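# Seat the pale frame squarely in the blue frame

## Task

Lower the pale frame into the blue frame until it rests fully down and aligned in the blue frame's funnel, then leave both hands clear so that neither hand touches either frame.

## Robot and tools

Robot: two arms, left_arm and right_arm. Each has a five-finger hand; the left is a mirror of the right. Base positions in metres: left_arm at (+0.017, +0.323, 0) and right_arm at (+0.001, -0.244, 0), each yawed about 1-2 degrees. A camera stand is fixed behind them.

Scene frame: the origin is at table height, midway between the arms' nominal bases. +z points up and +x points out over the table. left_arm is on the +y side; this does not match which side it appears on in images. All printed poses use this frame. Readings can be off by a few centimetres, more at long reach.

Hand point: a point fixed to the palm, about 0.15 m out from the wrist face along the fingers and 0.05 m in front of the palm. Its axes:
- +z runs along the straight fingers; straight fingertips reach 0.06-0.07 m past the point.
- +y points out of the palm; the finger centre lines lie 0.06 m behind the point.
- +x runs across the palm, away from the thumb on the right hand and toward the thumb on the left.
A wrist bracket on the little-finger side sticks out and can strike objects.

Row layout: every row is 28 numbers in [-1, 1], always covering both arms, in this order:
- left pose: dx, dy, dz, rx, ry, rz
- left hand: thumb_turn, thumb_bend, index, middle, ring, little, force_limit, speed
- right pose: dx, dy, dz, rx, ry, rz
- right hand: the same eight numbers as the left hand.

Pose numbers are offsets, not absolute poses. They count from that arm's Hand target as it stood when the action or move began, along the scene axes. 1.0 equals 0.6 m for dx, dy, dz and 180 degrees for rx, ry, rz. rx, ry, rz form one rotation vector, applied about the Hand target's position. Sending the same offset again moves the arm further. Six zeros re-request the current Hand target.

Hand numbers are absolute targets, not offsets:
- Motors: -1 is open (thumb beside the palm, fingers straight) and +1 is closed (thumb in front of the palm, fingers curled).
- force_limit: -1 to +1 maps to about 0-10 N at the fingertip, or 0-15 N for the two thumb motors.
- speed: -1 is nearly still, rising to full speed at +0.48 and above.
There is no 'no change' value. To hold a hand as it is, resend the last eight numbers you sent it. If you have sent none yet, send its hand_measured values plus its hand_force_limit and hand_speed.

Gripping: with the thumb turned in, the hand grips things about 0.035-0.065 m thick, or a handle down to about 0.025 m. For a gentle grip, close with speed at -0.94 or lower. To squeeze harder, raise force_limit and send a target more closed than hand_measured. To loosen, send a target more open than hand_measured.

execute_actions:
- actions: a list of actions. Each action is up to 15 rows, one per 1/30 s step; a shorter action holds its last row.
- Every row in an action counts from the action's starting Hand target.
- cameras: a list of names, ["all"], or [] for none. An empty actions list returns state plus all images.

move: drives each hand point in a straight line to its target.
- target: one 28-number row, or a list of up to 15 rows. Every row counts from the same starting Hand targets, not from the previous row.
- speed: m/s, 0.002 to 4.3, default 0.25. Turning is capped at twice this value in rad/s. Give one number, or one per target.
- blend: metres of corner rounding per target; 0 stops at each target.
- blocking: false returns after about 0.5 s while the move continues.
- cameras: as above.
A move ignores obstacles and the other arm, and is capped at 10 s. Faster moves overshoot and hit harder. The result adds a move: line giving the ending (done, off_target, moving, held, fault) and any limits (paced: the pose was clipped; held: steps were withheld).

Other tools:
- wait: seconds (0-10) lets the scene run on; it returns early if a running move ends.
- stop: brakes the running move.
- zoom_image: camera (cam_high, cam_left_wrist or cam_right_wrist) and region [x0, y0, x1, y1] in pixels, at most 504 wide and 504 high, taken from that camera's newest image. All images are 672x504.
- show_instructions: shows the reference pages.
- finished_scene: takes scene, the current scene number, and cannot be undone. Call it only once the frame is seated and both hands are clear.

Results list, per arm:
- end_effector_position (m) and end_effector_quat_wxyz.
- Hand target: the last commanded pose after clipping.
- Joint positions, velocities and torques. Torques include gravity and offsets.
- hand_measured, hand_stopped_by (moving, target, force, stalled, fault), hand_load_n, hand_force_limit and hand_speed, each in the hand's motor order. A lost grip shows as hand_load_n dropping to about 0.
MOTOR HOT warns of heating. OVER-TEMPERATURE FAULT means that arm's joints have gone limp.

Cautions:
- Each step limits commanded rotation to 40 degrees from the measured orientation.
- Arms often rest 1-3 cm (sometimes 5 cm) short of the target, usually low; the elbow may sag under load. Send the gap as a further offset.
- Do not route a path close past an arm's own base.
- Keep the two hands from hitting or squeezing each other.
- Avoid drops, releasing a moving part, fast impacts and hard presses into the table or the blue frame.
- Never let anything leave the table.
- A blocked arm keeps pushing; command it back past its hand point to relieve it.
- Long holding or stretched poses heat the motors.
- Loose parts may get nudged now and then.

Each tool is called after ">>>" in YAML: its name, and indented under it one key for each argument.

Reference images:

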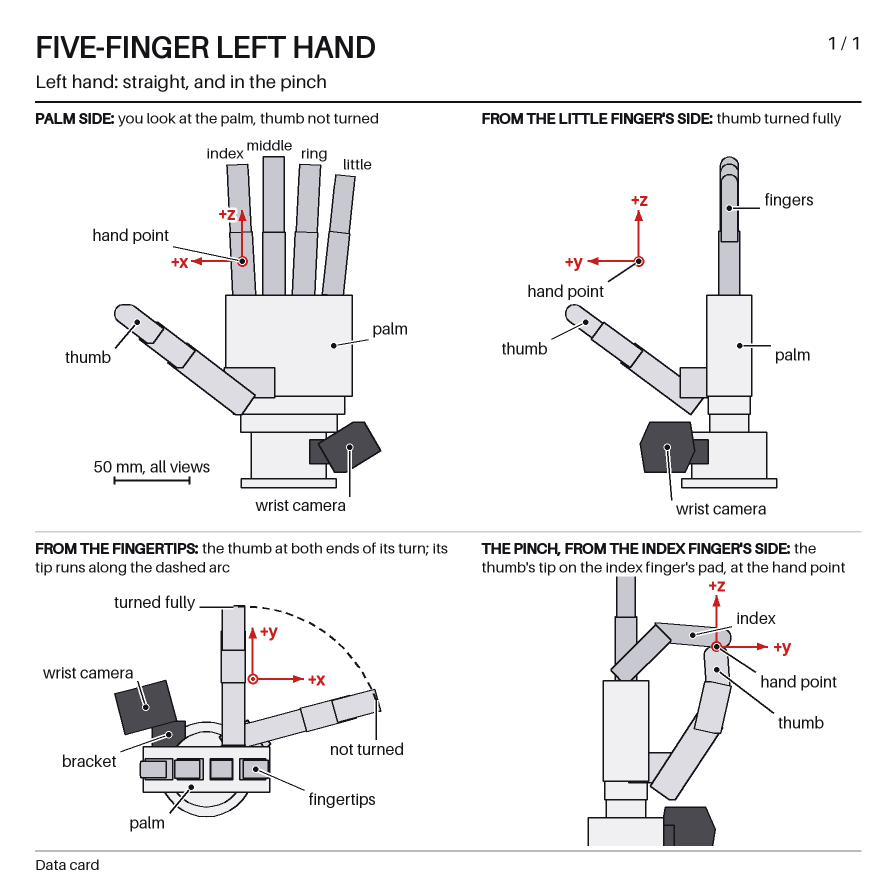

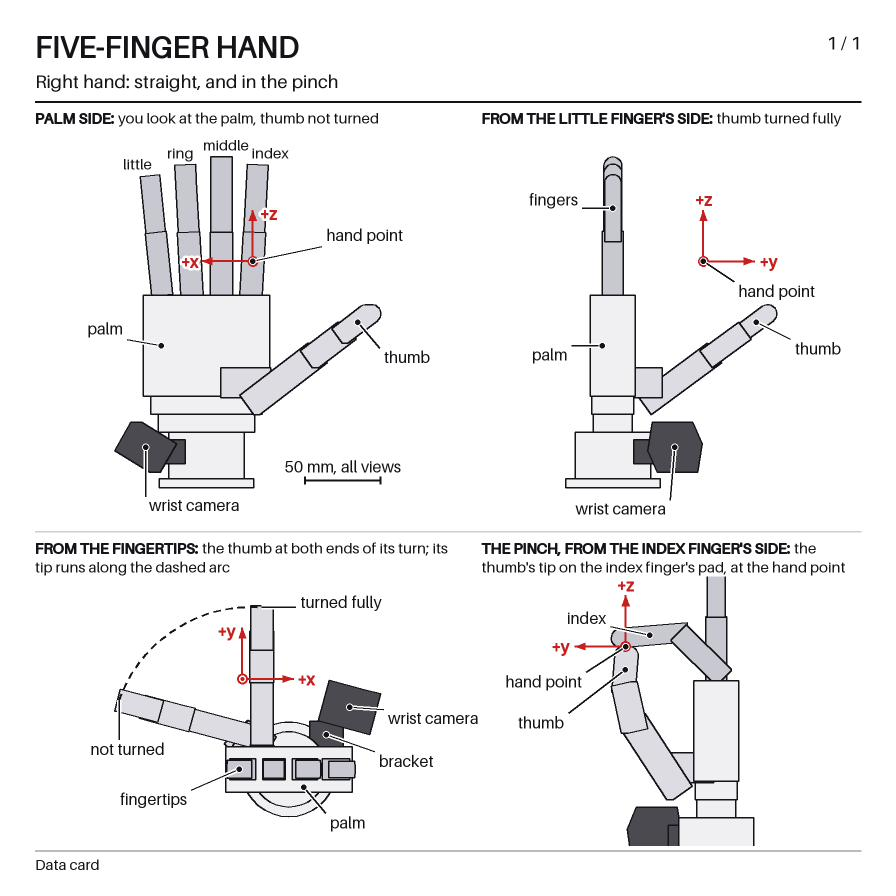

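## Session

>>> execute_actions:
  actions: []

>>> zoom_image:
  camera: "cam_high"
  region: [150, 60, 550, 360]

Scene clock: 0.00 s.
left_arm: end_effector_position=(+0.4361, +0.2163, +0.1201) hand_measured=(-1.000, -1.000, -1.000, -1.000, -1.000, -1.000) hand_load_n=(+0.0, +0.0, +0.0, +0.5, +0.0, +0.0) hand_stopped_by=(target, target, target, target, target, target) hand_force_limit=0.00 hand_speed=-0.80 end_effector_quat_wxyz=(+0.028, -0.643, +0.764, +0.035) | right_arm: end_effector_position=(+0.2873, +0.0756, +0.2805) hand_measured=(-1.000, -1.000, -1.000, -1.000, -1.000, -1.000) hand_load_n=(+0.0, +0.0, +0.0, +0.0, +0.0, +0.0) hand_stopped_by=(target, target, target, target, target, target) hand_force_limit=0.00 hand_speed=-0.80 end_effector_quat_wxyz=(+0.303, -0.500, +0.783, -0.214)
Joint positions: left_arm=[-0.169 1.681 1.388 -1.298 -0.087 -0.04] | right_arm=[1.031 1.109 1.157 -1.165 0.632 1.269]
Joint velocities: within noise
Joint torques (N m): no reading
Heat: left arm: hottest elbow 23 °C; right arm: hottest elbow 24 °C.
Hand target: left_arm +0.4448, +0.2145, +0.1274; +0.036, -0.644, +0.764, +0.025 | right_arm +0.2906, +0.0806, +0.2932; +0.314, -0.495, +0.783, -0.209

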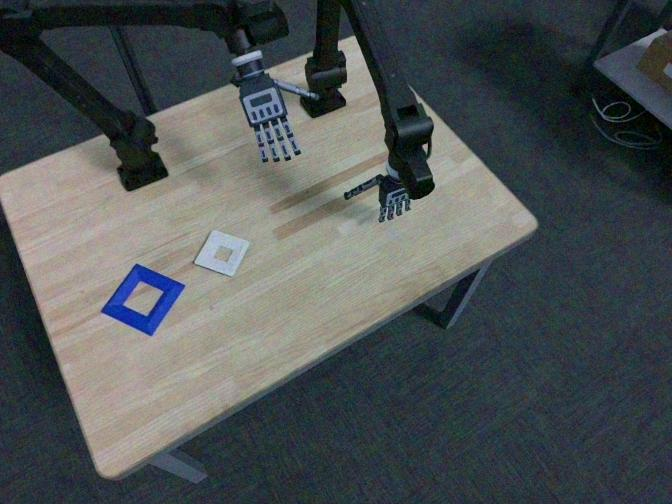

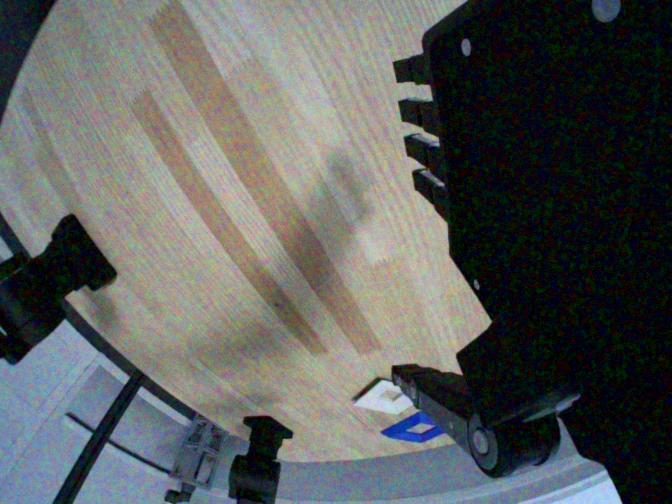

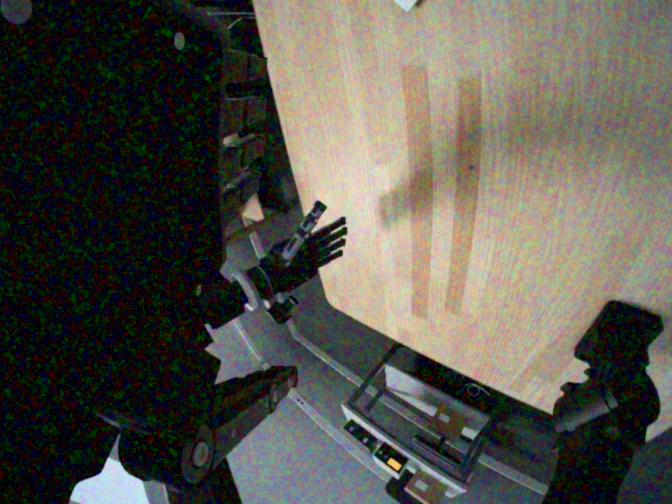

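Scaled by 1.260 from the camera's 672x504 image, which has a finer 960x720 frame.

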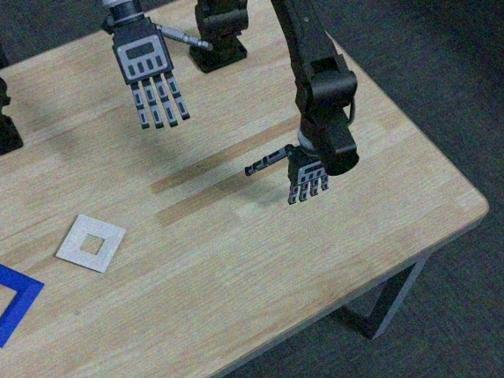

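>>> zoom_image:
  camera: "cam_high"
  region: [90, 250, 200, 350]

>>> zoom_image:
  camera: "cam_high"
  region: [180, 210, 270, 290]

Scaled by 4.582 from the camera's 672x504 image, which has a finer 960x720 frame.

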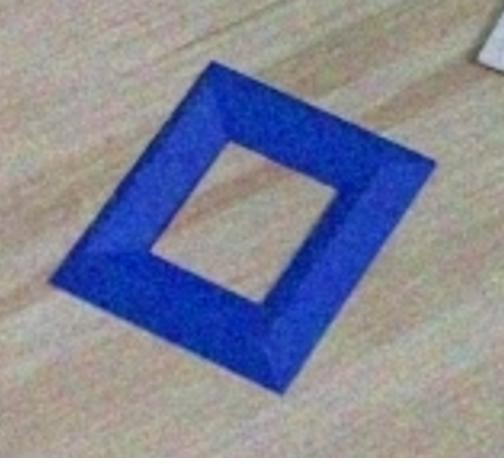

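Scaled by 5.600 from the camera's 672x504 image, which has a finer 960x720 frame.

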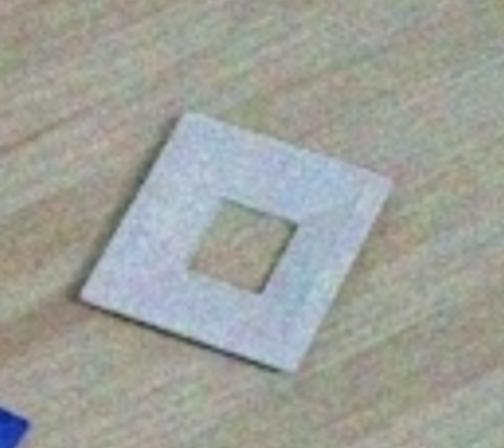

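>>> move:
  target: [0,0,0,0,0,0,-1,-1,-1,-1,-1,-1,0,-0.8,0.1945,-0.347,-0.3553,-0.0809,-0.0913,0.3066,1,-1,0.2,0.2,-1,-1,0,0.3]
  speed: 0.25
  cameras: ["cam_high","cam_right_wrist"]

Scene clock: 18.97 s.
left_arm: end_effector_position=(+0.4361, +0.2163, +0.1201) hand_measured=(-1.000, -1.000, -1.000, -1.000, -1.000, -1.000) hand_load_n=(+0.5, +0.0, +0.0, +0.5, +0.0, +0.0) hand_stopped_by=(target, target, target, target, target, target) hand_force_limit=0.00 hand_speed=-0.80 end_effector_quat_wxyz=(+0.028, -0.643, +0.764, +0.035) | right_arm: end_effector_position=(+0.4019, -0.1240, +0.0813) hand_measured=(+1.000, -1.000, +0.200, +0.200, -1.000, -1.000) hand_load_n=(+0.0, +0.0, +0.0, +0.5, +0.0, +0.0) hand_stopped_by=(target, target, target, target, target, target) hand_force_limit=0.00 hand_speed=0.30 end_effector_quat_wxyz=(-0.416, +0.800, -0.386, +0.194)
Joint positions: left_arm=[-0.169 1.681 1.388 -1.298 -0.087 -0.04] | right_arm=[0.101 1.221 0.613 -0.113 -0.5 -0.386]
Joint torques (N m): left_arm=[-1.2 -10.7 9.01 0.35 -0.12 -0.01] | right_arm=[-1.2 -3.84 9.11 2.99 -0.47 0.03]
Heat: left arm: hottest elbow 27 °C; right arm: hottest elbow 26 °C.
Hand target: left_arm +0.4448, +0.2145, +0.1274; +0.036, -0.644, +0.764, +0.025 | right_arm +0.4073, -0.1274, +0.0800; -0.416, +0.800, -0.384, +0.199
Off the commanded pose: left_arm 0.011 m, 1 deg | right_arm 0.007 m, 1 deg.
move: off_target (left_arm)
Images, in order (width x height): cam_high 672x504, cam_right_wrist 672x504.

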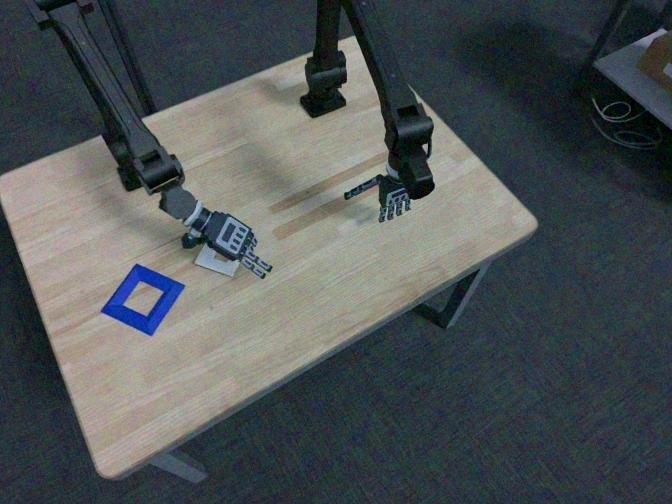

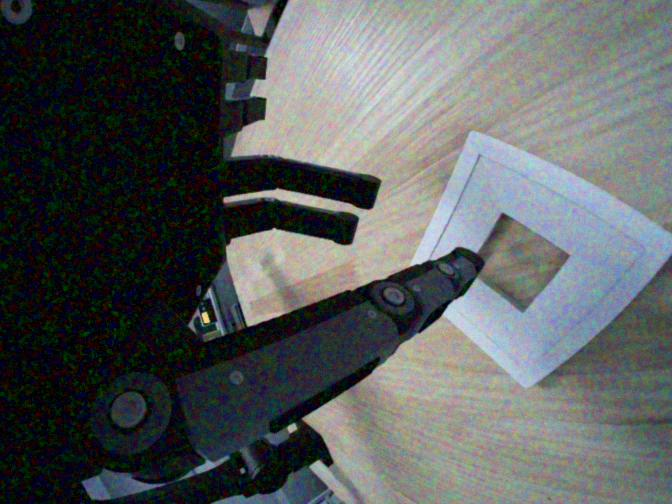

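>>> zoom_image:
  camera: "cam_right_wrist"
  region: [372, 110, 672, 410]

Scaled by 1.680 from the camera's 672x504 image, which has a finer 960x720 frame.

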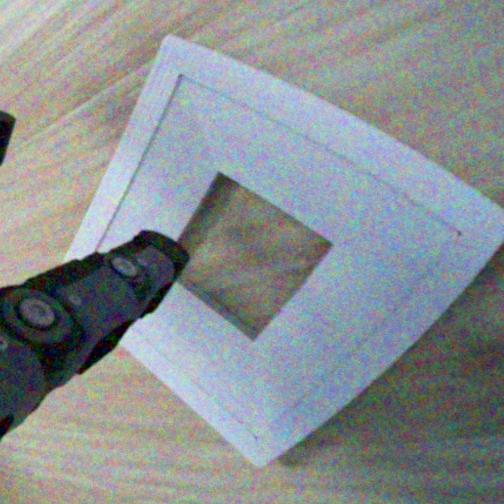

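>>> move:
  target:
    - [0,0,0,0,0,0,-1,-1,-1,-1,-1,-1,0,-0.8,0.0,-0.017,-0.04,0,0,0,1,-1,0.2,0.2,-1,-1,0,0.3]
    - [0,0,0,0,0,0,-1,-1,-1,-1,-1,-1,0,-0.8,0.0,-0.017,-0.0717,0,0,0,1,-1,0.2,0.2,-1,-1,0,0.3]
  speed: 0.08
  blend: [0.01, 0]
  cameras: ["cam_high","cam_right_wrist"]

>>> zoom_image:
  camera: "cam_right_wrist"
  region: [322, 110, 672, 460]

Scene clock: 28.50 s.
left_arm: end_effector_position=(+0.4361, +0.2163, +0.1201) hand_measured=(-1.000, -1.000, -1.000, -1.000, -1.000, -1.000) hand_load_n=(+0.0, -0.5, +0.0, +0.0, +0.0, +0.0) hand_stopped_by=(target, target, target, target, target, target) hand_force_limit=0.00 hand_speed=-0.80 end_effector_quat_wxyz=(+0.028, -0.643, +0.764, +0.035) | right_arm: end_effector_position=(+0.4085, -0.1340, +0.0438) hand_measured=(+1.000, -1.000, +0.200, +0.200, -1.000, -1.000) hand_load_n=(+0.0, +0.0, +0.0, +0.0, +0.0, +0.0) hand_stopped_by=(target, target, target, target, target, target) hand_force_limit=0.00 hand_speed=0.30 end_effector_quat_wxyz=(-0.418, +0.799, -0.384, +0.199)
Joint positions: left_arm=[-0.169 1.681 1.388 -1.298 -0.087 -0.04] | right_arm=[0.069 1.323 0.57 0.035 -0.523 -0.41]
Joint torques (N m): left_arm=[-1.14 -10.75 9.03 0.34 -0.13 -0.01] | right_arm=[-1.32 -4.72 7.32 3.03 -0.48 0.01]
Heat: left arm: hottest elbow 29 °C; right arm: hottest elbow 27 °C.
Hand target: left_arm +0.4448, +0.2145, +0.1274; +0.036, -0.644, +0.764, +0.025 | right_arm +0.4073, -0.1376, +0.0371; -0.416, +0.800, -0.384, +0.200
Off the commanded pose: left_arm 0.011 m, 1 deg | right_arm 0.008 m, 0 deg.
move: off_target (left_arm); blend cut to 0.0095 m at target 1
Images, in order (width x height): cam_high 672x504, cam_right_wrist 672x504.

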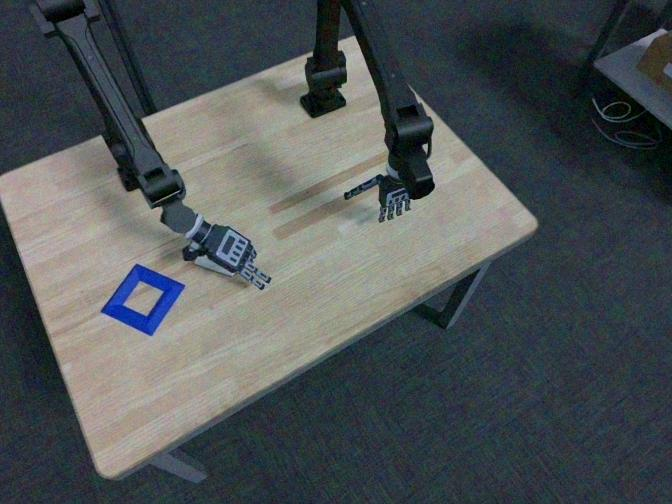

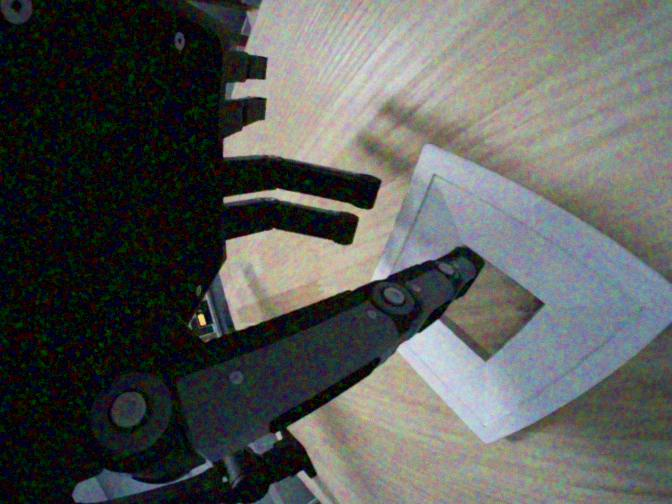

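Scaled by 1.440 from the camera's 672x504 image, which has a finer 960x720 frame.

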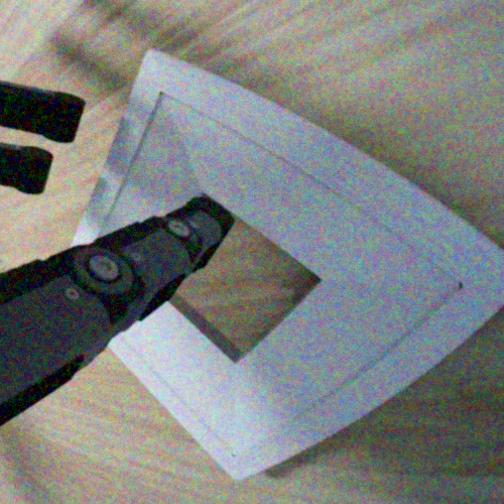

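>>> move:
  target: [0,0,0,0,0,0,-1,-1,-1,-1,-1,-1,0,-0.8,-0.011,0.001,-0.024,0,0,0,1,-1,0.2,0.2,-1,-1,0,0.3]
  speed: 0.06
  cameras: ["cam_right_wrist"]

>>> zoom_image:
  camera: "cam_right_wrist"
  region: [322, 110, 672, 460]

Scene clock: 35.40 s.
left_arm: end_effector_position=(+0.4361, +0.2163, +0.1201) hand_measured=(-1.000, -1.000, -1.000, -1.000, -1.000, -1.000) hand_load_n=(+0.0, +0.0, +0.0, +0.0, +0.0, +0.0) hand_stopped_by=(target, target, target, target, target, target) hand_force_limit=0.00 hand_speed=-0.80 end_effector_quat_wxyz=(+0.028, -0.643, +0.764, +0.035) | right_arm: end_effector_position=(+0.4057, -0.1340, +0.0340) hand_measured=(+1.000, -1.000, +0.200, +0.200, -1.000, -1.000) hand_load_n=(+0.5, +0.0, +0.0, +0.0, +0.0, -0.5) hand_stopped_by=(target, target, target, target, target, target) hand_force_limit=0.00 hand_speed=0.30 end_effector_quat_wxyz=(-0.421, +0.797, -0.381, +0.204)
Joint positions: left_arm=[-0.169 1.681 1.388 -1.298 -0.087 -0.04] | right_arm=[0.069 1.34 0.542 0.092 -0.524 -0.41]
Joint torques (N m): left_arm=[-1.26 -10.52 9.02 0.35 -0.13 0] | right_arm=[-1.2 -4.54 6.76 2.99 -0.39 0.05]
Heat: left arm: hottest elbow 30 °C; right arm: hottest elbow 27 °C.
Hand target: left_arm +0.4448, +0.2145, +0.1274; +0.036, -0.644, +0.764, +0.025 | right_arm +0.4008, -0.1371, +0.0228; -0.416, +0.800, -0.384, +0.200
Off the commanded pose: left_arm 0.011 m, 1 deg | right_arm 0.013 m, 1 deg.
move: off_target (left_arm, right_arm)
Images, in order (width x height): cam_right_wrist 672x504.

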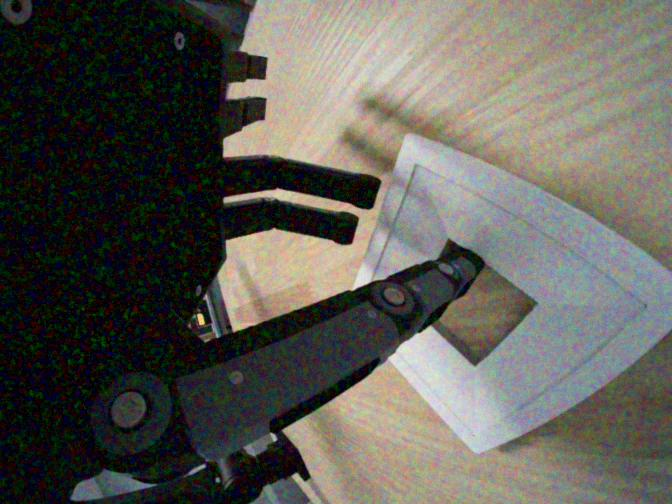

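Scaled by 1.440 from the camera's 672x504 image, which has a finer 960x720 frame.

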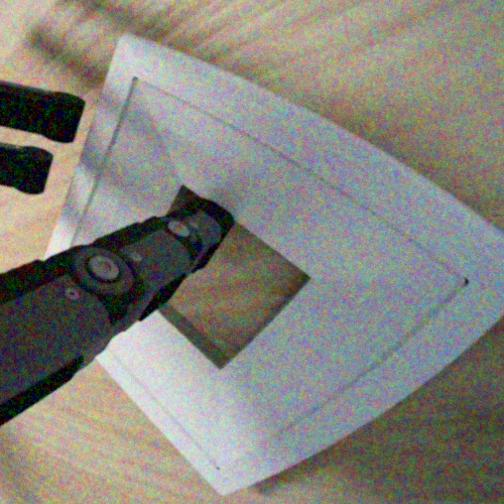

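>>> move:
  target: [0,0,0,0,0,0,-1,-1,-1,-1,-1,-1,0,-0.8,-0.007,0.001,-0.0163,0,0,0,1,-1,0.2,0.2,-1,-1,0,0.3]
  speed: 0.06
  cameras: ["cam_right_wrist"]

>>> zoom_image:
  camera: "cam_right_wrist"
  region: [322, 110, 672, 460]

Scene clock: 38.77 s.
left_arm: end_effector_position=(+0.4361, +0.2163, +0.1201) hand_measured=(-1.000, -1.000, -1.000, -1.000, -1.000, -1.000) hand_load_n=(+0.0, +0.0, +0.0, +0.0, +0.0, +0.0) hand_stopped_by=(target, target, target, target, target, target) hand_force_limit=0.00 hand_speed=-0.80 end_effector_quat_wxyz=(+0.028, -0.643, +0.764, +0.035) | right_arm: end_effector_position=(+0.4079, -0.1336, +0.0342) hand_measured=(+1.000, -1.000, +0.200, +0.200, -1.000, -1.000) hand_load_n=(+0.5, +0.5, +0.0, +0.0, +0.0, +0.0) hand_stopped_by=(target, target, target, target, target, target) hand_force_limit=0.00 hand_speed=0.30 end_effector_quat_wxyz=(-0.427, +0.794, -0.374, +0.215)
Joint positions: left_arm=[-0.169 1.681 1.388 -1.298 -0.087 -0.04] | right_arm=[0.069 1.342 0.528 0.136 -0.526 -0.41]
Joint torques (N m): left_arm=[-1.2 -10.81 9.02 0.32 -0.12 -0.01] | right_arm=[-1.03 -2.96 5.83 2.66 -0.31 0.06]
Heat: left arm: hottest elbow 30 °C; right arm: hottest elbow 27 °C.
Hand target: left_arm +0.4448, +0.2145, +0.1274; +0.036, -0.644, +0.764, +0.025 | right_arm +0.3965, -0.1364, +0.0129; -0.416, +0.800, -0.384, +0.200
Off the commanded pose: left_arm 0.011 m, 1 deg | right_arm 0.024 m, 3 deg.
move: off_target (left_arm, right_arm)
Images, in order (width x height): cam_right_wrist 672x504.

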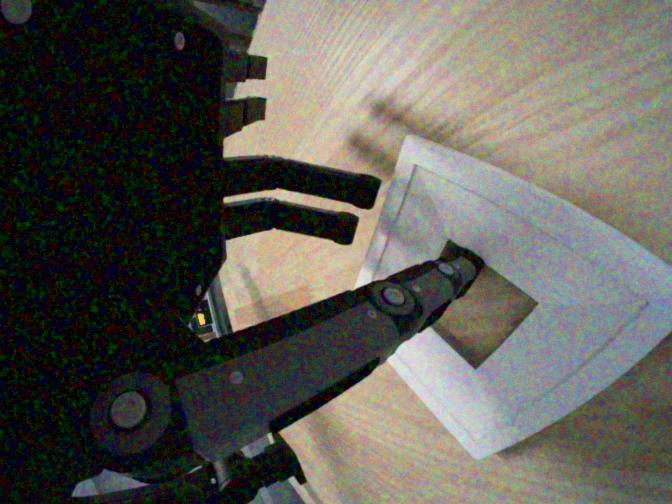

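Scaled by 1.440 from the camera's 672x504 image, which has a finer 960x720 frame.

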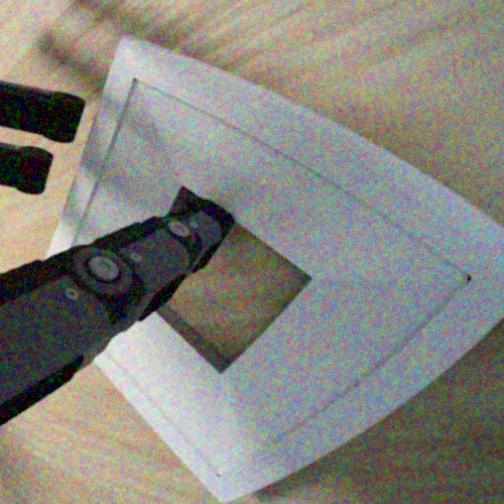

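>>> move:
  target:
    - [0,0,0,0,0,0,-1,-1,-1,-1,-1,-1,0,-0.8,0.0,0.0,0.09,0,0,0,1,-1,0.2,0.2,-1,-1,0,0.3]
    - [0,0,0,0,0,0,-1,-1,-1,-1,-1,-1,0,-0.8,0.006,0.022,0.1,0,0,0,1,-1,0.2,0.2,-1,-1,0,0.3]
    - [0,0,0,0,0,0,-1,-1,-1,-1,-1,-1,0,-0.8,0.006,0.02,0.05,0,0,0,1,-1,0.2,0.2,-1,-1,0,0.3]
  speed: 0.08
  cameras: ["cam_high","cam_right_wrist"]

>>> zoom_image:
  camera: "cam_right_wrist"
  region: [322, 110, 672, 460]

Scene clock: 69.00 s.
left_arm: end_effector_position=(+0.4361, +0.2163, +0.1201) hand_measured=(-1.000, -1.000, -1.000, -1.000, -1.000, -1.000) hand_load_n=(+0.0, +0.0, +0.0, +0.0, +0.0, +0.0) hand_stopped_by=(target, target, target, target, target, target) hand_force_limit=0.00 hand_speed=-0.80 end_effector_quat_wxyz=(+0.028, -0.643, +0.764, +0.035) | right_arm: end_effector_position=(+0.3917, -0.1270, +0.0395) hand_measured=(+1.000, -1.000, +0.200, +0.200, -1.000, -1.000) hand_load_n=(+0.0, +0.0, +0.0, +0.0, +0.0, +0.0) hand_stopped_by=(target, target, target, target, target, target) hand_force_limit=0.00 hand_speed=0.30 end_effector_quat_wxyz=(-0.412, +0.802, -0.386, +0.195)
Joint positions: left_arm=[-0.169 1.681 1.388 -1.298 -0.087 -0.04] | right_arm=[0.097 1.29 0.533 0.028 -0.498 -0.395]
Joint torques (N m): left_arm=[-1.26 -10.75 9.01 0.32 -0.12 -0.02] | right_arm=[-0.5 -3.9 9.26 2.95 -0.28 0.2]
Heat: left arm: hottest elbow 33 °C; right arm: hottest elbow 28 °C.
Hand target: left_arm +0.4448, +0.2145, +0.1274; +0.036, -0.644, +0.764, +0.025 | right_arm +0.4001, -0.1244, +0.0428; -0.416, +0.800, -0.384, +0.200
Off the commanded pose: left_arm 0.011 m, 1 deg | right_arm 0.009 m, 1 deg.
move: off_target (left_arm)
Images, in order (width x height): cam_high 672x504, cam_right_wrist 672x504.

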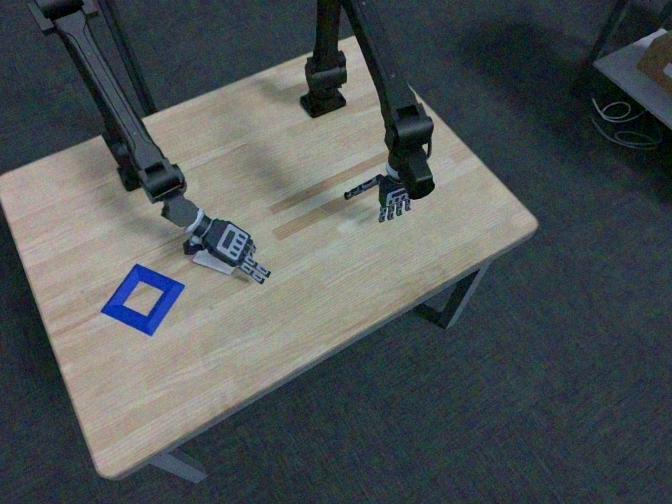

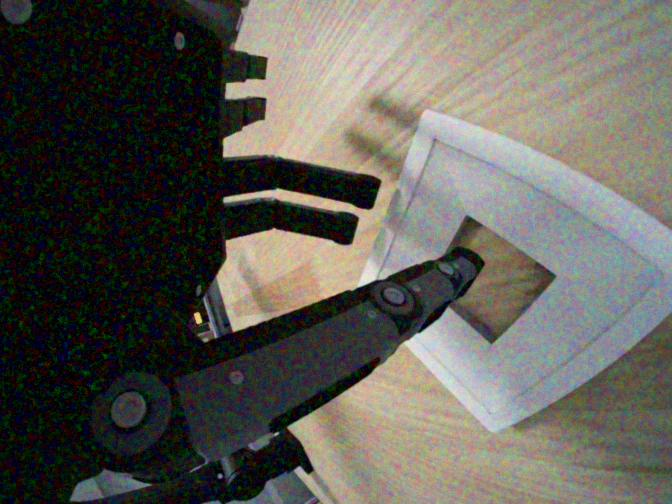

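Scaled by 1.440 from the camera's 672x504 image, which has a finer 960x720 frame.

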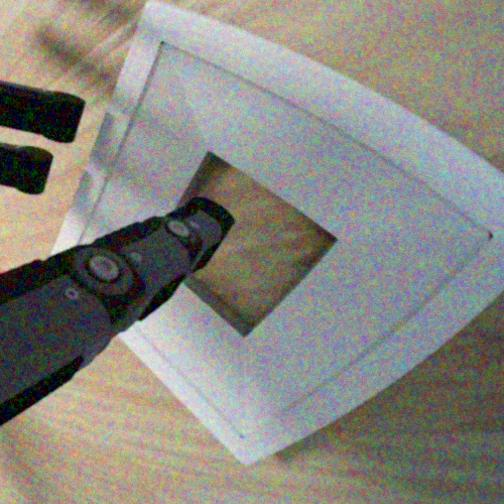

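>>> move:
  target: [0,0,0,0,0,0,-1,-1,-1,-1,-1,-1,0,-0.8,-0.006,0,-0.018,0,0,0,1,-1,0.2,0.2,-1,-1,0,0.3]
  speed: 0.06
  cameras: []

Scene clock: 76.10 s.
left_arm: end_effector_position=(+0.4361, +0.2163, +0.1201) hand_measured=(-1.000, -1.000, -1.000, -1.000, -1.000, -1.000) hand_load_n=(+0.5, +0.0, +0.0, +0.0, +0.0, +0.0) hand_stopped_by=(target, target, target, target, target, target) hand_force_limit=0.00 hand_speed=-0.80 end_effector_quat_wxyz=(+0.028, -0.643, +0.764, +0.035) | right_arm: end_effector_position=(+0.3988, -0.1266, +0.0384) hand_measured=(+1.000, -1.000, +0.200, +0.200, -1.000, -1.000) hand_load_n=(+0.0, +0.0, +0.0, +0.0, -0.5, +0.0) hand_stopped_by=(target, target, target, target, target, target) hand_force_limit=0.00 hand_speed=0.30 end_effector_quat_wxyz=(-0.417, +0.799, -0.381, +0.204)
Joint positions: left_arm=[-0.169 1.681 1.388 -1.298 -0.087 -0.04] | right_arm=[0.097 1.308 0.533 0.07 -0.498 -0.395]
Joint torques (N m): left_arm=[-1.26 -10.7 9.01 0.35 -0.11 -0.02] | right_arm=[-0.21 -4.13 7.25 2.91 -0.25 0.2]
Heat: left arm: hottest elbow 33 °C; right arm: hottest elbow 28 °C.
Hand target: left_arm +0.4448, +0.2145, +0.1274; +0.036, -0.644, +0.764, +0.025 | right_arm +0.3965, -0.1244, +0.0320; -0.416, +0.800, -0.384, +0.200
Off the commanded pose: left_arm 0.011 m, 1 deg | right_arm 0.007 m, 1 deg.
move: off_target (left_arm)
No camera images: "cameras" was empty.

>>> move:
  target: [0,0,0,0,0,0,-1,-1,-1,-1,-1,-1,0,-0.8,-0.0142,0,-0.0133,0,0,0,1,-1,0.2,0.2,-1,-1,0,0.3]
  speed: 0.06
  cameras: []

Scene clock: 78.30 s.
left_arm: end_effector_position=(+0.4361, +0.2163, +0.1201) hand_measured=(-1.000, -1.000, -1.000, -1.000, -1.000, -1.000) hand_load_n=(+0.0, +0.0, +0.0, +0.5, +0.0, +0.0) hand_stopped_by=(target, target, target, target, target, target) hand_force_limit=0.00 hand_speed=-0.80 end_effector_quat_wxyz=(+0.028, -0.643, +0.764, +0.035) | right_arm: end_effector_position=(+0.3918, -0.1270, +0.0312) hand_measured=(+1.000, -1.000, +0.200, +0.200, -1.000, -1.000) hand_load_n=(+0.0, +0.0, +0.0, +0.0, +0.0, +0.0) hand_stopped_by=(target, target, target, target, target, target) hand_force_limit=0.00 hand_speed=0.30 end_effector_quat_wxyz=(-0.418, +0.799, -0.381, +0.205)
Joint positions: left_arm=[-0.169 1.681 1.388 -1.298 -0.087 -0.04] | right_arm=[0.097 1.308 0.505 0.101 -0.498 -0.395]
Joint torques (N m): left_arm=[-1.14 -10.7 9.03 0.34 -0.13 -0.02] | right_arm=[-0.21 -4.19 6.87 3.12 -0.22 0.18]
Heat: left arm: hottest elbow 33 °C; right arm: hottest elbow 28 °C.
Hand target: left_arm +0.4448, +0.2145, +0.1274; +0.036, -0.644, +0.764, +0.025 | right_arm +0.3880, -0.1244, +0.0241; -0.416, +0.800, -0.384, +0.200
Off the commanded pose: left_arm 0.011 m, 1 deg | right_arm 0.009 m, 1 deg.
move: off_target (left_arm)
No camera images: "cameras" was empty.

>>> move:
  target: [0,0,0,0,0,0,-1,-1,-1,-1,-1,-1,0,-0.8,-0.003,0,-0.0135,0,0,0,1,-1,0.2,0.2,-1,-1,0,0.3]
  speed: 0.06
  cameras: ["cam_right_wrist"]

>>> zoom_image:
  camera: "cam_right_wrist"
  region: [322, 110, 672, 460]

Scene clock: 80.50 s.
left_arm: end_effector_position=(+0.4361, +0.2163, +0.1201) hand_measured=(-1.000, -1.000, -1.000, -1.000, -1.000, -1.000) hand_load_n=(+0.0, +0.0, +0.0, +0.0, +0.0, +0.0) hand_stopped_by=(target, target, target, target, target, target) hand_force_limit=0.00 hand_speed=-0.80 end_effector_quat_wxyz=(+0.028, -0.643, +0.764, +0.035) | right_arm: end_effector_position=(+0.3922, -0.1267, +0.0267) hand_measured=(+1.000, -1.000, +0.200, +0.200, -1.000, -1.000) hand_load_n=(+0.5, +0.5, +0.0, +0.0, +0.0, +0.0) hand_stopped_by=(target, target, target, target, target, target) hand_force_limit=0.00 hand_speed=0.30 end_effector_quat_wxyz=(-0.420, +0.798, -0.381, +0.207)
Joint positions: left_arm=[-0.169 1.681 1.388 -1.298 -0.087 -0.04] | right_arm=[0.097 1.322 0.496 0.133 -0.498 -0.392]
Joint torques (N m): left_arm=[-1.2 -10.58 9.02 0.34 -0.13 -0.02] | right_arm=[-0.26 -4.01 6.43 3.21 -0.21 0.16]
Heat: left arm: hottest elbow 33 °C; right arm: hottest elbow 28 °C.
Hand target: left_arm +0.4448, +0.2145, +0.1274; +0.036, -0.644, +0.764, +0.025 | right_arm +0.3861, -0.1244, +0.0160; -0.416, +0.800, -0.384, +0.199
Off the commanded pose: left_arm 0.011 m, 1 deg | right_arm 0.012 m, 1 deg.
move: off_target (left_arm, right_arm)
Images, in order (width x height): cam_right_wrist 672x504.

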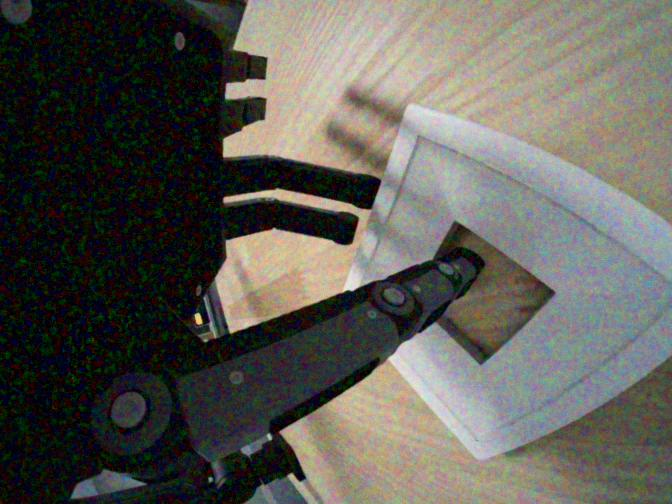

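Scaled by 1.440 from the camera's 672x504 image, which has a finer 960x720 frame.

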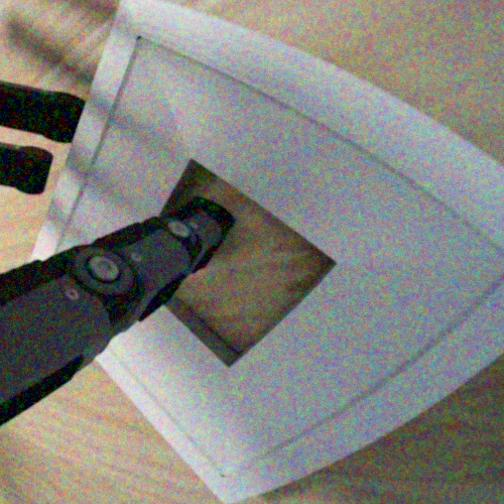

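>>> move:
  target:
    - [0,0,0,0,0,0,-1,-1,-1,-1,-1,-1,0,-0.8,0,0,-0.003,0,0,0,1,-0.8,0.2,0.2,-1,-1,-0.4,-0.8]
    - [0,0,0,0,0,0,-1,-1,-1,-1,-1,-1,0,-0.8,0,0,-0.006,0,0,0,1,-0.5,0.2,0.2,-1,-1,0,-0.9]
  speed: 0.06
  cameras: ["cam_right_wrist"]

Scene clock: 84.77 s.
left_arm: end_effector_position=(+0.4361, +0.2163, +0.1201) hand_measured=(-1.000, -1.000, -1.000, -1.000, -1.000, -1.000) hand_load_n=(+0.0, +0.0, +0.0, +0.0, +0.0, +0.0) hand_stopped_by=(target, target, target, target, target, target) hand_force_limit=0.00 hand_speed=-0.80 end_effector_quat_wxyz=(+0.028, -0.643, +0.764, +0.035) | right_arm: end_effector_position=(+0.3932, -0.1265, +0.0258) hand_measured=(+1.000, -0.794, +0.200, +0.200, -1.000, -1.000) hand_load_n=(+1.0, +7.0, +0.0, +3.5, +0.0, +0.0) hand_stopped_by=(target, force, target, target, target, target) hand_force_limit=0.00 hand_speed=-0.90 end_effector_quat_wxyz=(-0.421, +0.796, -0.380, +0.209)
Joint positions: left_arm=[-0.169 1.681 1.388 -1.298 -0.087 -0.04] | right_arm=[0.097 1.327 0.493 0.147 -0.498 -0.389]
Joint torques (N m): left_arm=[-1.26 -10.87 9.03 0.34 -0.13 -0.02] | right_arm=[0.03 -3.55 6.27 3.14 -0.19 0.12]
Heat: left arm: hottest elbow 34 °C; right arm: hottest elbow 28 °C.
Hand target: left_arm +0.4448, +0.2145, +0.1274; +0.036, -0.644, +0.764, +0.025 | right_arm +0.3862, -0.1244, +0.0123; -0.416, +0.800, -0.384, +0.200
Off the commanded pose: left_arm 0.011 m, 1 deg | right_arm 0.015 m, 1 deg.
move: off_target (left_arm, right_arm); target 2's new numbers were sent with right_arm's hand 0.015 m and 1 deg from that target
Images, in order (width x height): cam_right_wrist 672x504.

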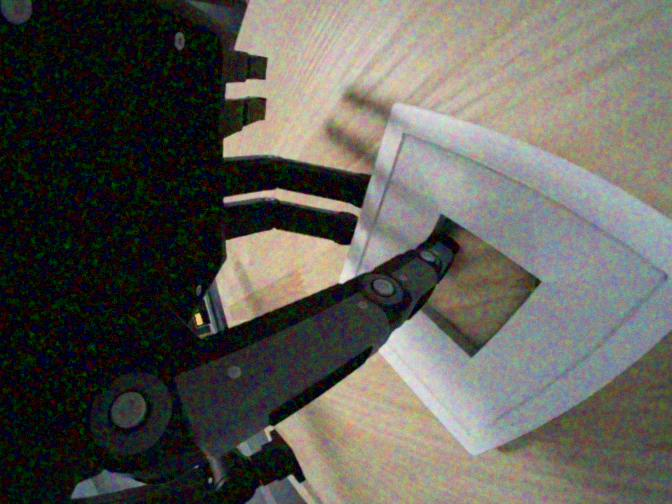

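>>> move:
  target: [0,0,0,0,0,0,-1,-1,-1,-1,-1,-1,0,-0.8,0,0,0,0,0,0,1,-0.5,0.5,0.5,-1,-1,-0.3,-0.9]
  speed: 0.06
  cameras: ["cam_right_wrist"]

>>> zoom_image:
  camera: "cam_right_wrist"
  region: [322, 80, 672, 480]

Scene clock: 86.73 s.
left_arm: end_effector_position=(+0.4361, +0.2163, +0.1201) hand_measured=(-1.000, -1.000, -1.000, -1.000, -1.000, -1.000) hand_load_n=(+0.0, +0.0, +0.0, +0.0, +0.0, +0.0) hand_stopped_by=(target, target, target, target, target, target) hand_force_limit=0.00 hand_speed=-0.80 end_effector_quat_wxyz=(+0.028, -0.643, +0.764, +0.035) | right_arm: end_effector_position=(+0.3933, -0.1264, +0.0258) hand_measured=(+1.000, -0.794, +0.244, +0.206, -1.000, -1.000) hand_load_n=(+0.5, +9.5, +5.5, +5.0, +0.0, +0.0) hand_stopped_by=(target, force, force, force, target, target) hand_force_limit=-0.30 hand_speed=-0.90 end_effector_quat_wxyz=(-0.422, +0.796, -0.381, +0.209)
Joint positions: left_arm=[-0.169 1.681 1.388 -1.298 -0.087 -0.04] | right_arm=[0.097 1.328 0.493 0.148 -0.498 -0.387]
Joint torques (N m): left_arm=[-1.26 -10.64 8.99 0.32 -0.12 -0.01] | right_arm=[-0.09 -3.55 6.41 3.1 -0.2 0.11]
Heat: left arm: hottest elbow 34 °C; right arm: hottest elbow 28 °C.
Hand target: left_arm +0.4448, +0.2145, +0.1274; +0.036, -0.644, +0.764, +0.025 | right_arm +0.3862, -0.1244, +0.0124; -0.416, +0.800, -0.384, +0.200
Off the commanded pose: left_arm 0.011 m, 1 deg | right_arm 0.015 m, 1 deg.
move: off_target (left_arm, right_arm)
Images, in order (width x height): cam_right_wrist 672x504.

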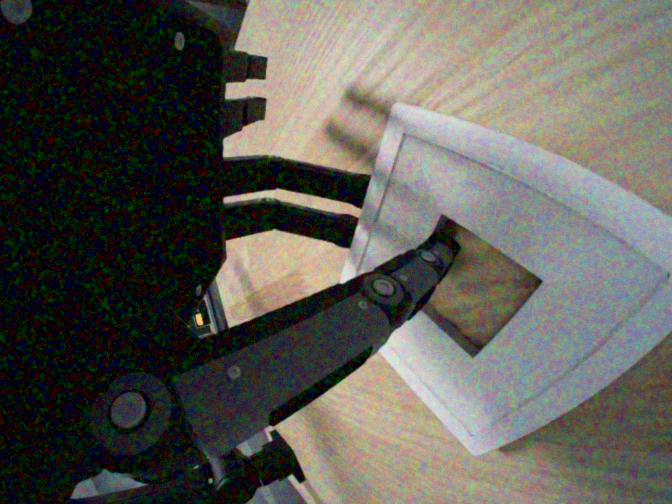

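Scaled by 1.260 from the camera's 672x504 image, which has a finer 960x720 frame.

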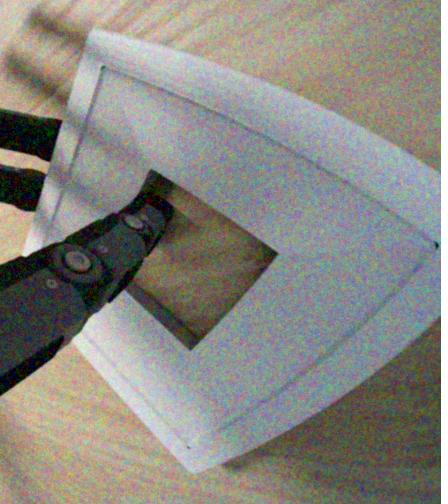

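>>> move:
  target:
    - [0,0,0,0,0,0,-1,-1,-1,-1,-1,-1,0,-0.8,0,0,0.15,0,0,0,1,-0.5,0.5,0.5,-1,-1,-0.3,-0.9]
    - [0,0,0,0,0,0,-1,-1,-1,-1,-1,-1,0,-0.8,0.0428,-0.365,0.16,0.0012,-0.0074,-0.0228,1,-0.5,0.5,0.5,-1,-1,-0.3,-0.9]
    - [0,0,0,0,0,0,-1,-1,-1,-1,-1,-1,0,-0.8,0.0428,-0.365,0.105,0.0012,-0.0074,-0.0228,1,-0.5,0.5,0.5,-1,-1,-0.3,-0.9]
  speed: [0.12,0.14,0.08]
  blend: [0.03,0.01,0]
  cameras: ["cam_high","cam_right_wrist"]

>>> zoom_image:
  camera: "cam_high"
  region: [90, 240, 200, 350]

Scene clock: 96.87 s.
left_arm: end_effector_position=(+0.4361, +0.2163, +0.1201) hand_measured=(-1.000, -1.000, -1.000, -1.000, -1.000, -1.000) hand_load_n=(+0.0, +0.0, +0.0, +0.0, +0.0, +0.0) hand_stopped_by=(target, target, target, target, target, target) hand_force_limit=0.00 hand_speed=-0.80 end_effector_quat_wxyz=(+0.028, -0.643, +0.764, +0.035) | right_arm: end_effector_position=(+0.4016, -0.3351, +0.0718) hand_measured=(+1.000, -0.792, +0.244, +0.206, -1.000, -1.000) hand_load_n=(+0.0, +0.0, +0.0, +0.0, +0.0, +0.0) hand_stopped_by=(target, force, force, force, target, target) hand_force_limit=-0.30 hand_speed=-0.90 end_effector_quat_wxyz=(-0.415, +0.781, -0.415, +0.211)
Joint positions: left_arm=[-0.169 1.681 1.388 -1.298 -0.087 -0.04] | right_arm=[-0.495 1.385 0.769 -0.421 -0.854 -0.888]
Joint torques (N m): left_arm=[-1.32 -10.64 9.06 0.32 -0.12 -0.01] | right_arm=[-1.14 -5.42 9.99 2.37 -0.74 0.03]
Heat: left arm: hottest elbow 34 °C; right arm: hottest elbow 29 °C.
Hand target: left_arm +0.4448, +0.2145, +0.1274; +0.036, -0.644, +0.764, +0.025 | right_arm +0.4118, -0.3435, +0.0754; -0.415, +0.782, -0.408, +0.223
Off the commanded pose: left_arm 0.011 m, 1 deg | right_arm 0.014 m, 2 deg.
move: off_target (left_arm, right_arm)
Images, in order (width x height): cam_high 672x504, cam_right_wrist 672x504.

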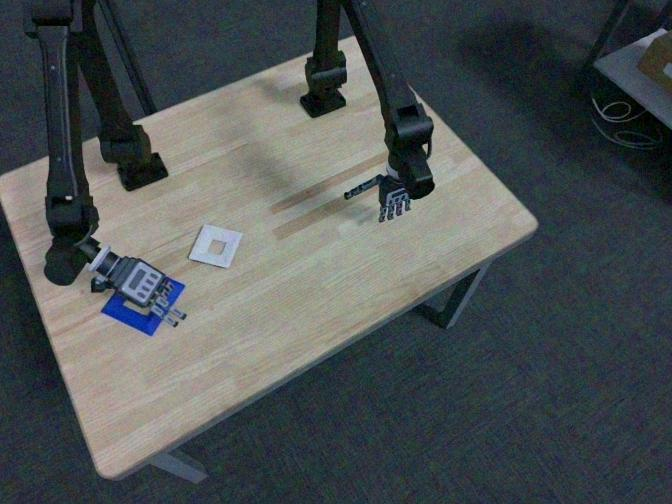

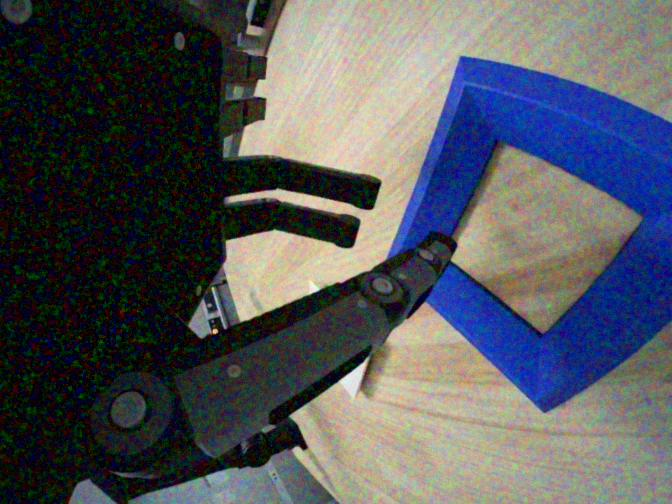

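Scaled by 4.582 from the camera's 672x504 image, which has a finer 960x720 frame.

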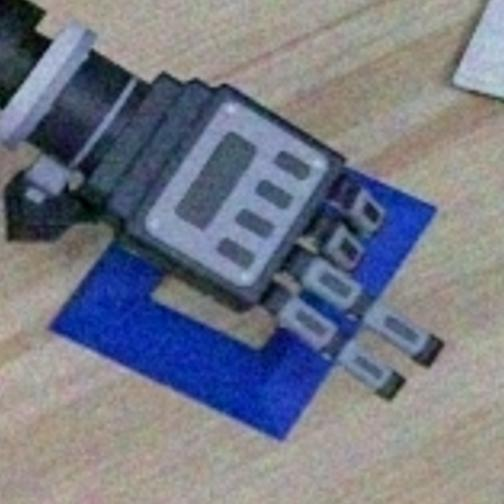

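>>> zoom_image:
  camera: "cam_high"
  region: [170, 200, 260, 280]

Scaled by 5.600 from the camera's 672x504 image, which has a finer 960x720 frame.

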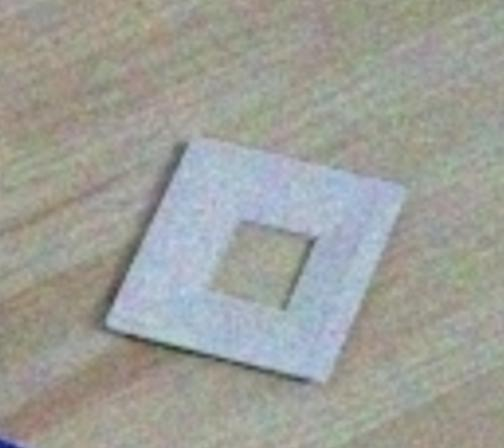

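>>> move:
  target:
    - [0,0,0,0,0,0,-1,-1,-1,-1,-1,-1,0,-0.8,0,0,0.08,0,0,0,1,-1,0.2,0.2,-1,-1,0,0.3]
    - [0,0,0,0,0,0,-1,-1,-1,-1,-1,-1,0,-0.8,-0.0687,0.3558,0.0577,-0.0015,0.0074,0.0544,1,-1,0.2,0.2,-1,-1,0,0.3]
    - [0,0,0,0,0,0,-1,-1,-1,-1,-1,-1,0,-0.8,-0.0687,0.3558,-0.034,-0.0015,0.0074,0.0544,1,-1,0.2,0.2,-1,-1,0,0.3]
  speed: [0.15,0.2,0.1]
  blend: [0.03,0.02,0]
  cameras: ["cam_high","cam_right_wrist"]

>>> zoom_image:
  camera: "cam_right_wrist"
  region: [322, 80, 672, 480]

Scene clock: 109.37 s.
left_arm: end_effector_position=(+0.4361, +0.2163, +0.1201) hand_measured=(-1.000, -1.000, -1.000, -1.000, -1.000, -1.000) hand_load_n=(+0.0, +0.0, +0.0, +0.0, +0.0, +0.0) hand_stopped_by=(target, target, target, target, target, target) hand_force_limit=0.00 hand_speed=-0.80 end_effector_quat_wxyz=(+0.028, -0.643, +0.764, +0.035) | right_arm: end_effector_position=(+0.3730, -0.1328, +0.0612) hand_measured=(+1.000, -1.000, +0.200, +0.200, -1.000, -1.000) hand_load_n=(+0.0, +0.0, +0.0, +0.0, +0.0, +0.0) hand_stopped_by=(target, target, target, target, target, target) hand_force_limit=0.00 hand_speed=0.30 end_effector_quat_wxyz=(-0.426, +0.817, -0.341, +0.184)
Joint positions: left_arm=[-0.169 1.681 1.388 -1.298 -0.087 -0.04] | right_arm=[0.055 1.201 0.536 -0.097 -0.602 -0.507]
Joint torques (N m): left_arm=[-1.32 -10.75 9.02 0.35 -0.12 -0.02] | right_arm=[-0.32 -3.19 7.75 2.86 -0.27 0.2]
Heat: left arm: hottest elbow 34 °C; right arm: hottest elbow 30 °C.
Hand target: left_arm +0.4448, +0.2145, +0.1274; +0.036, -0.644, +0.764, +0.025 | right_arm +0.3706, -0.1299, +0.0550; -0.426, +0.818, -0.344, +0.179
Off the commanded pose: left_arm 0.011 m, 1 deg | right_arm 0.007 m, 1 deg.
move: off_target (left_arm); blend cut to 0.0239 m at target 1
Images, in order (width x height): cam_high 672x504, cam_right_wrist 672x504.

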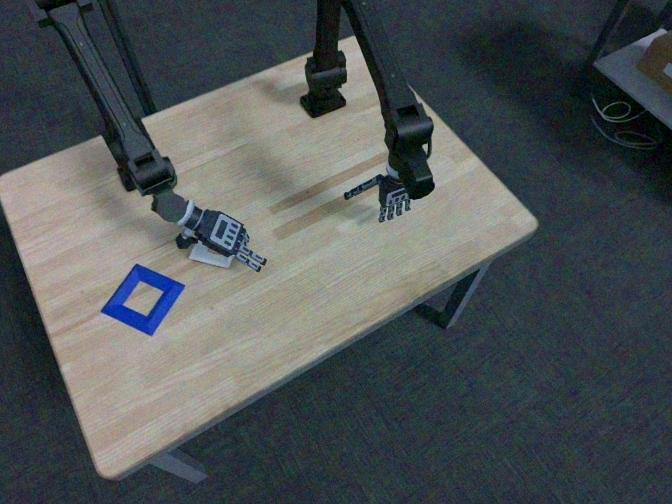

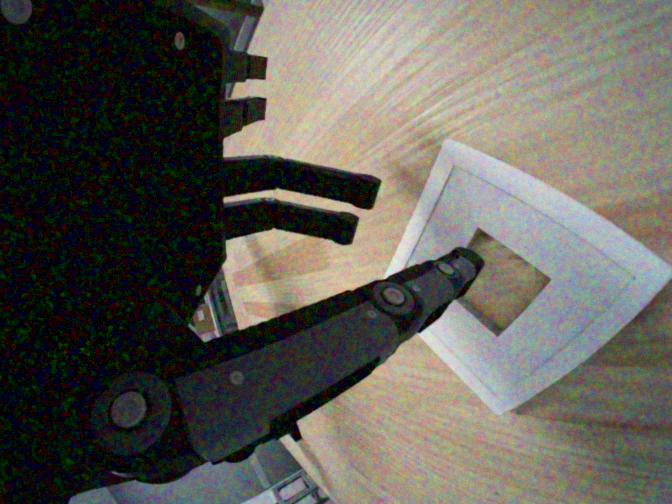

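Scaled by 1.260 from the camera's 672x504 image, which has a finer 960x720 frame.

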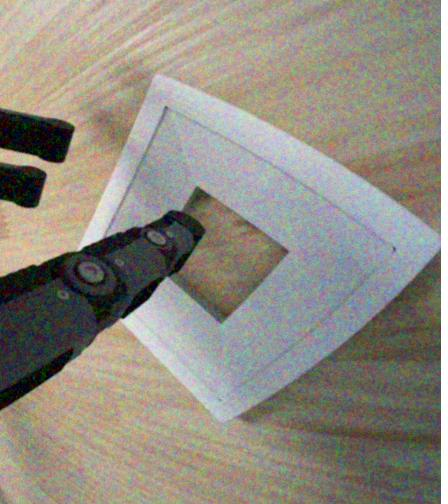

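>>> move:
  target: [0,0,0,0,0,0,-1,-1,-1,-1,-1,-1,0,-0.8,-0.0102,0.0095,-0.0417,0,0,-0.0055,1,-1,0.2,0.2,-1,-1,0,0.3]
  speed: 0.08
  cameras: []

Scene clock: 118.53 s.
left_arm: end_effector_position=(+0.4361, +0.2163, +0.1201) hand_measured=(-1.000, -1.000, -1.000, -1.000, -1.000, -1.000) hand_load_n=(+0.0, +0.0, +0.0, +0.0, +0.0, +0.0) hand_stopped_by=(target, target, target, target, target, target) hand_force_limit=0.00 hand_speed=-0.80 end_effector_quat_wxyz=(+0.028, -0.643, +0.764, +0.035) | right_arm: end_effector_position=(+0.3684, -0.1279, +0.0368) hand_measured=(+1.000, -1.000, +0.200, +0.200, -1.000, -1.000) hand_load_n=(+0.0, +0.0, +0.0, -0.5, +0.0, +0.0) hand_stopped_by=(target, target, target, target, target, target) hand_force_limit=0.00 hand_speed=0.30 end_effector_quat_wxyz=(-0.425, +0.814, -0.348, +0.189)
Joint positions: left_arm=[-0.169 1.681 1.388 -1.298 -0.087 -0.04] | right_arm=[0.077 1.245 0.482 0.022 -0.572 -0.473]
Joint torques (N m): left_arm=[-1.03 -10.7 9.02 0.34 -0.12 -0.01] | right_arm=[-0.26 -3.37 7.25 2.96 -0.24 0.21]
Heat: left arm: hottest elbow 35 °C; right arm: hottest elbow 30 °C.
Hand target: left_arm +0.4448, +0.2145, +0.1274; +0.036, -0.644, +0.764, +0.025 | right_arm +0.3646, -0.1243, +0.0301; -0.424, +0.815, -0.351, +0.182
Off the commanded pose: left_arm 0.011 m, 1 deg | right_arm 0.009 m, 1 deg.
move: off_target (left_arm)
No camera images: "cameras" was empty.


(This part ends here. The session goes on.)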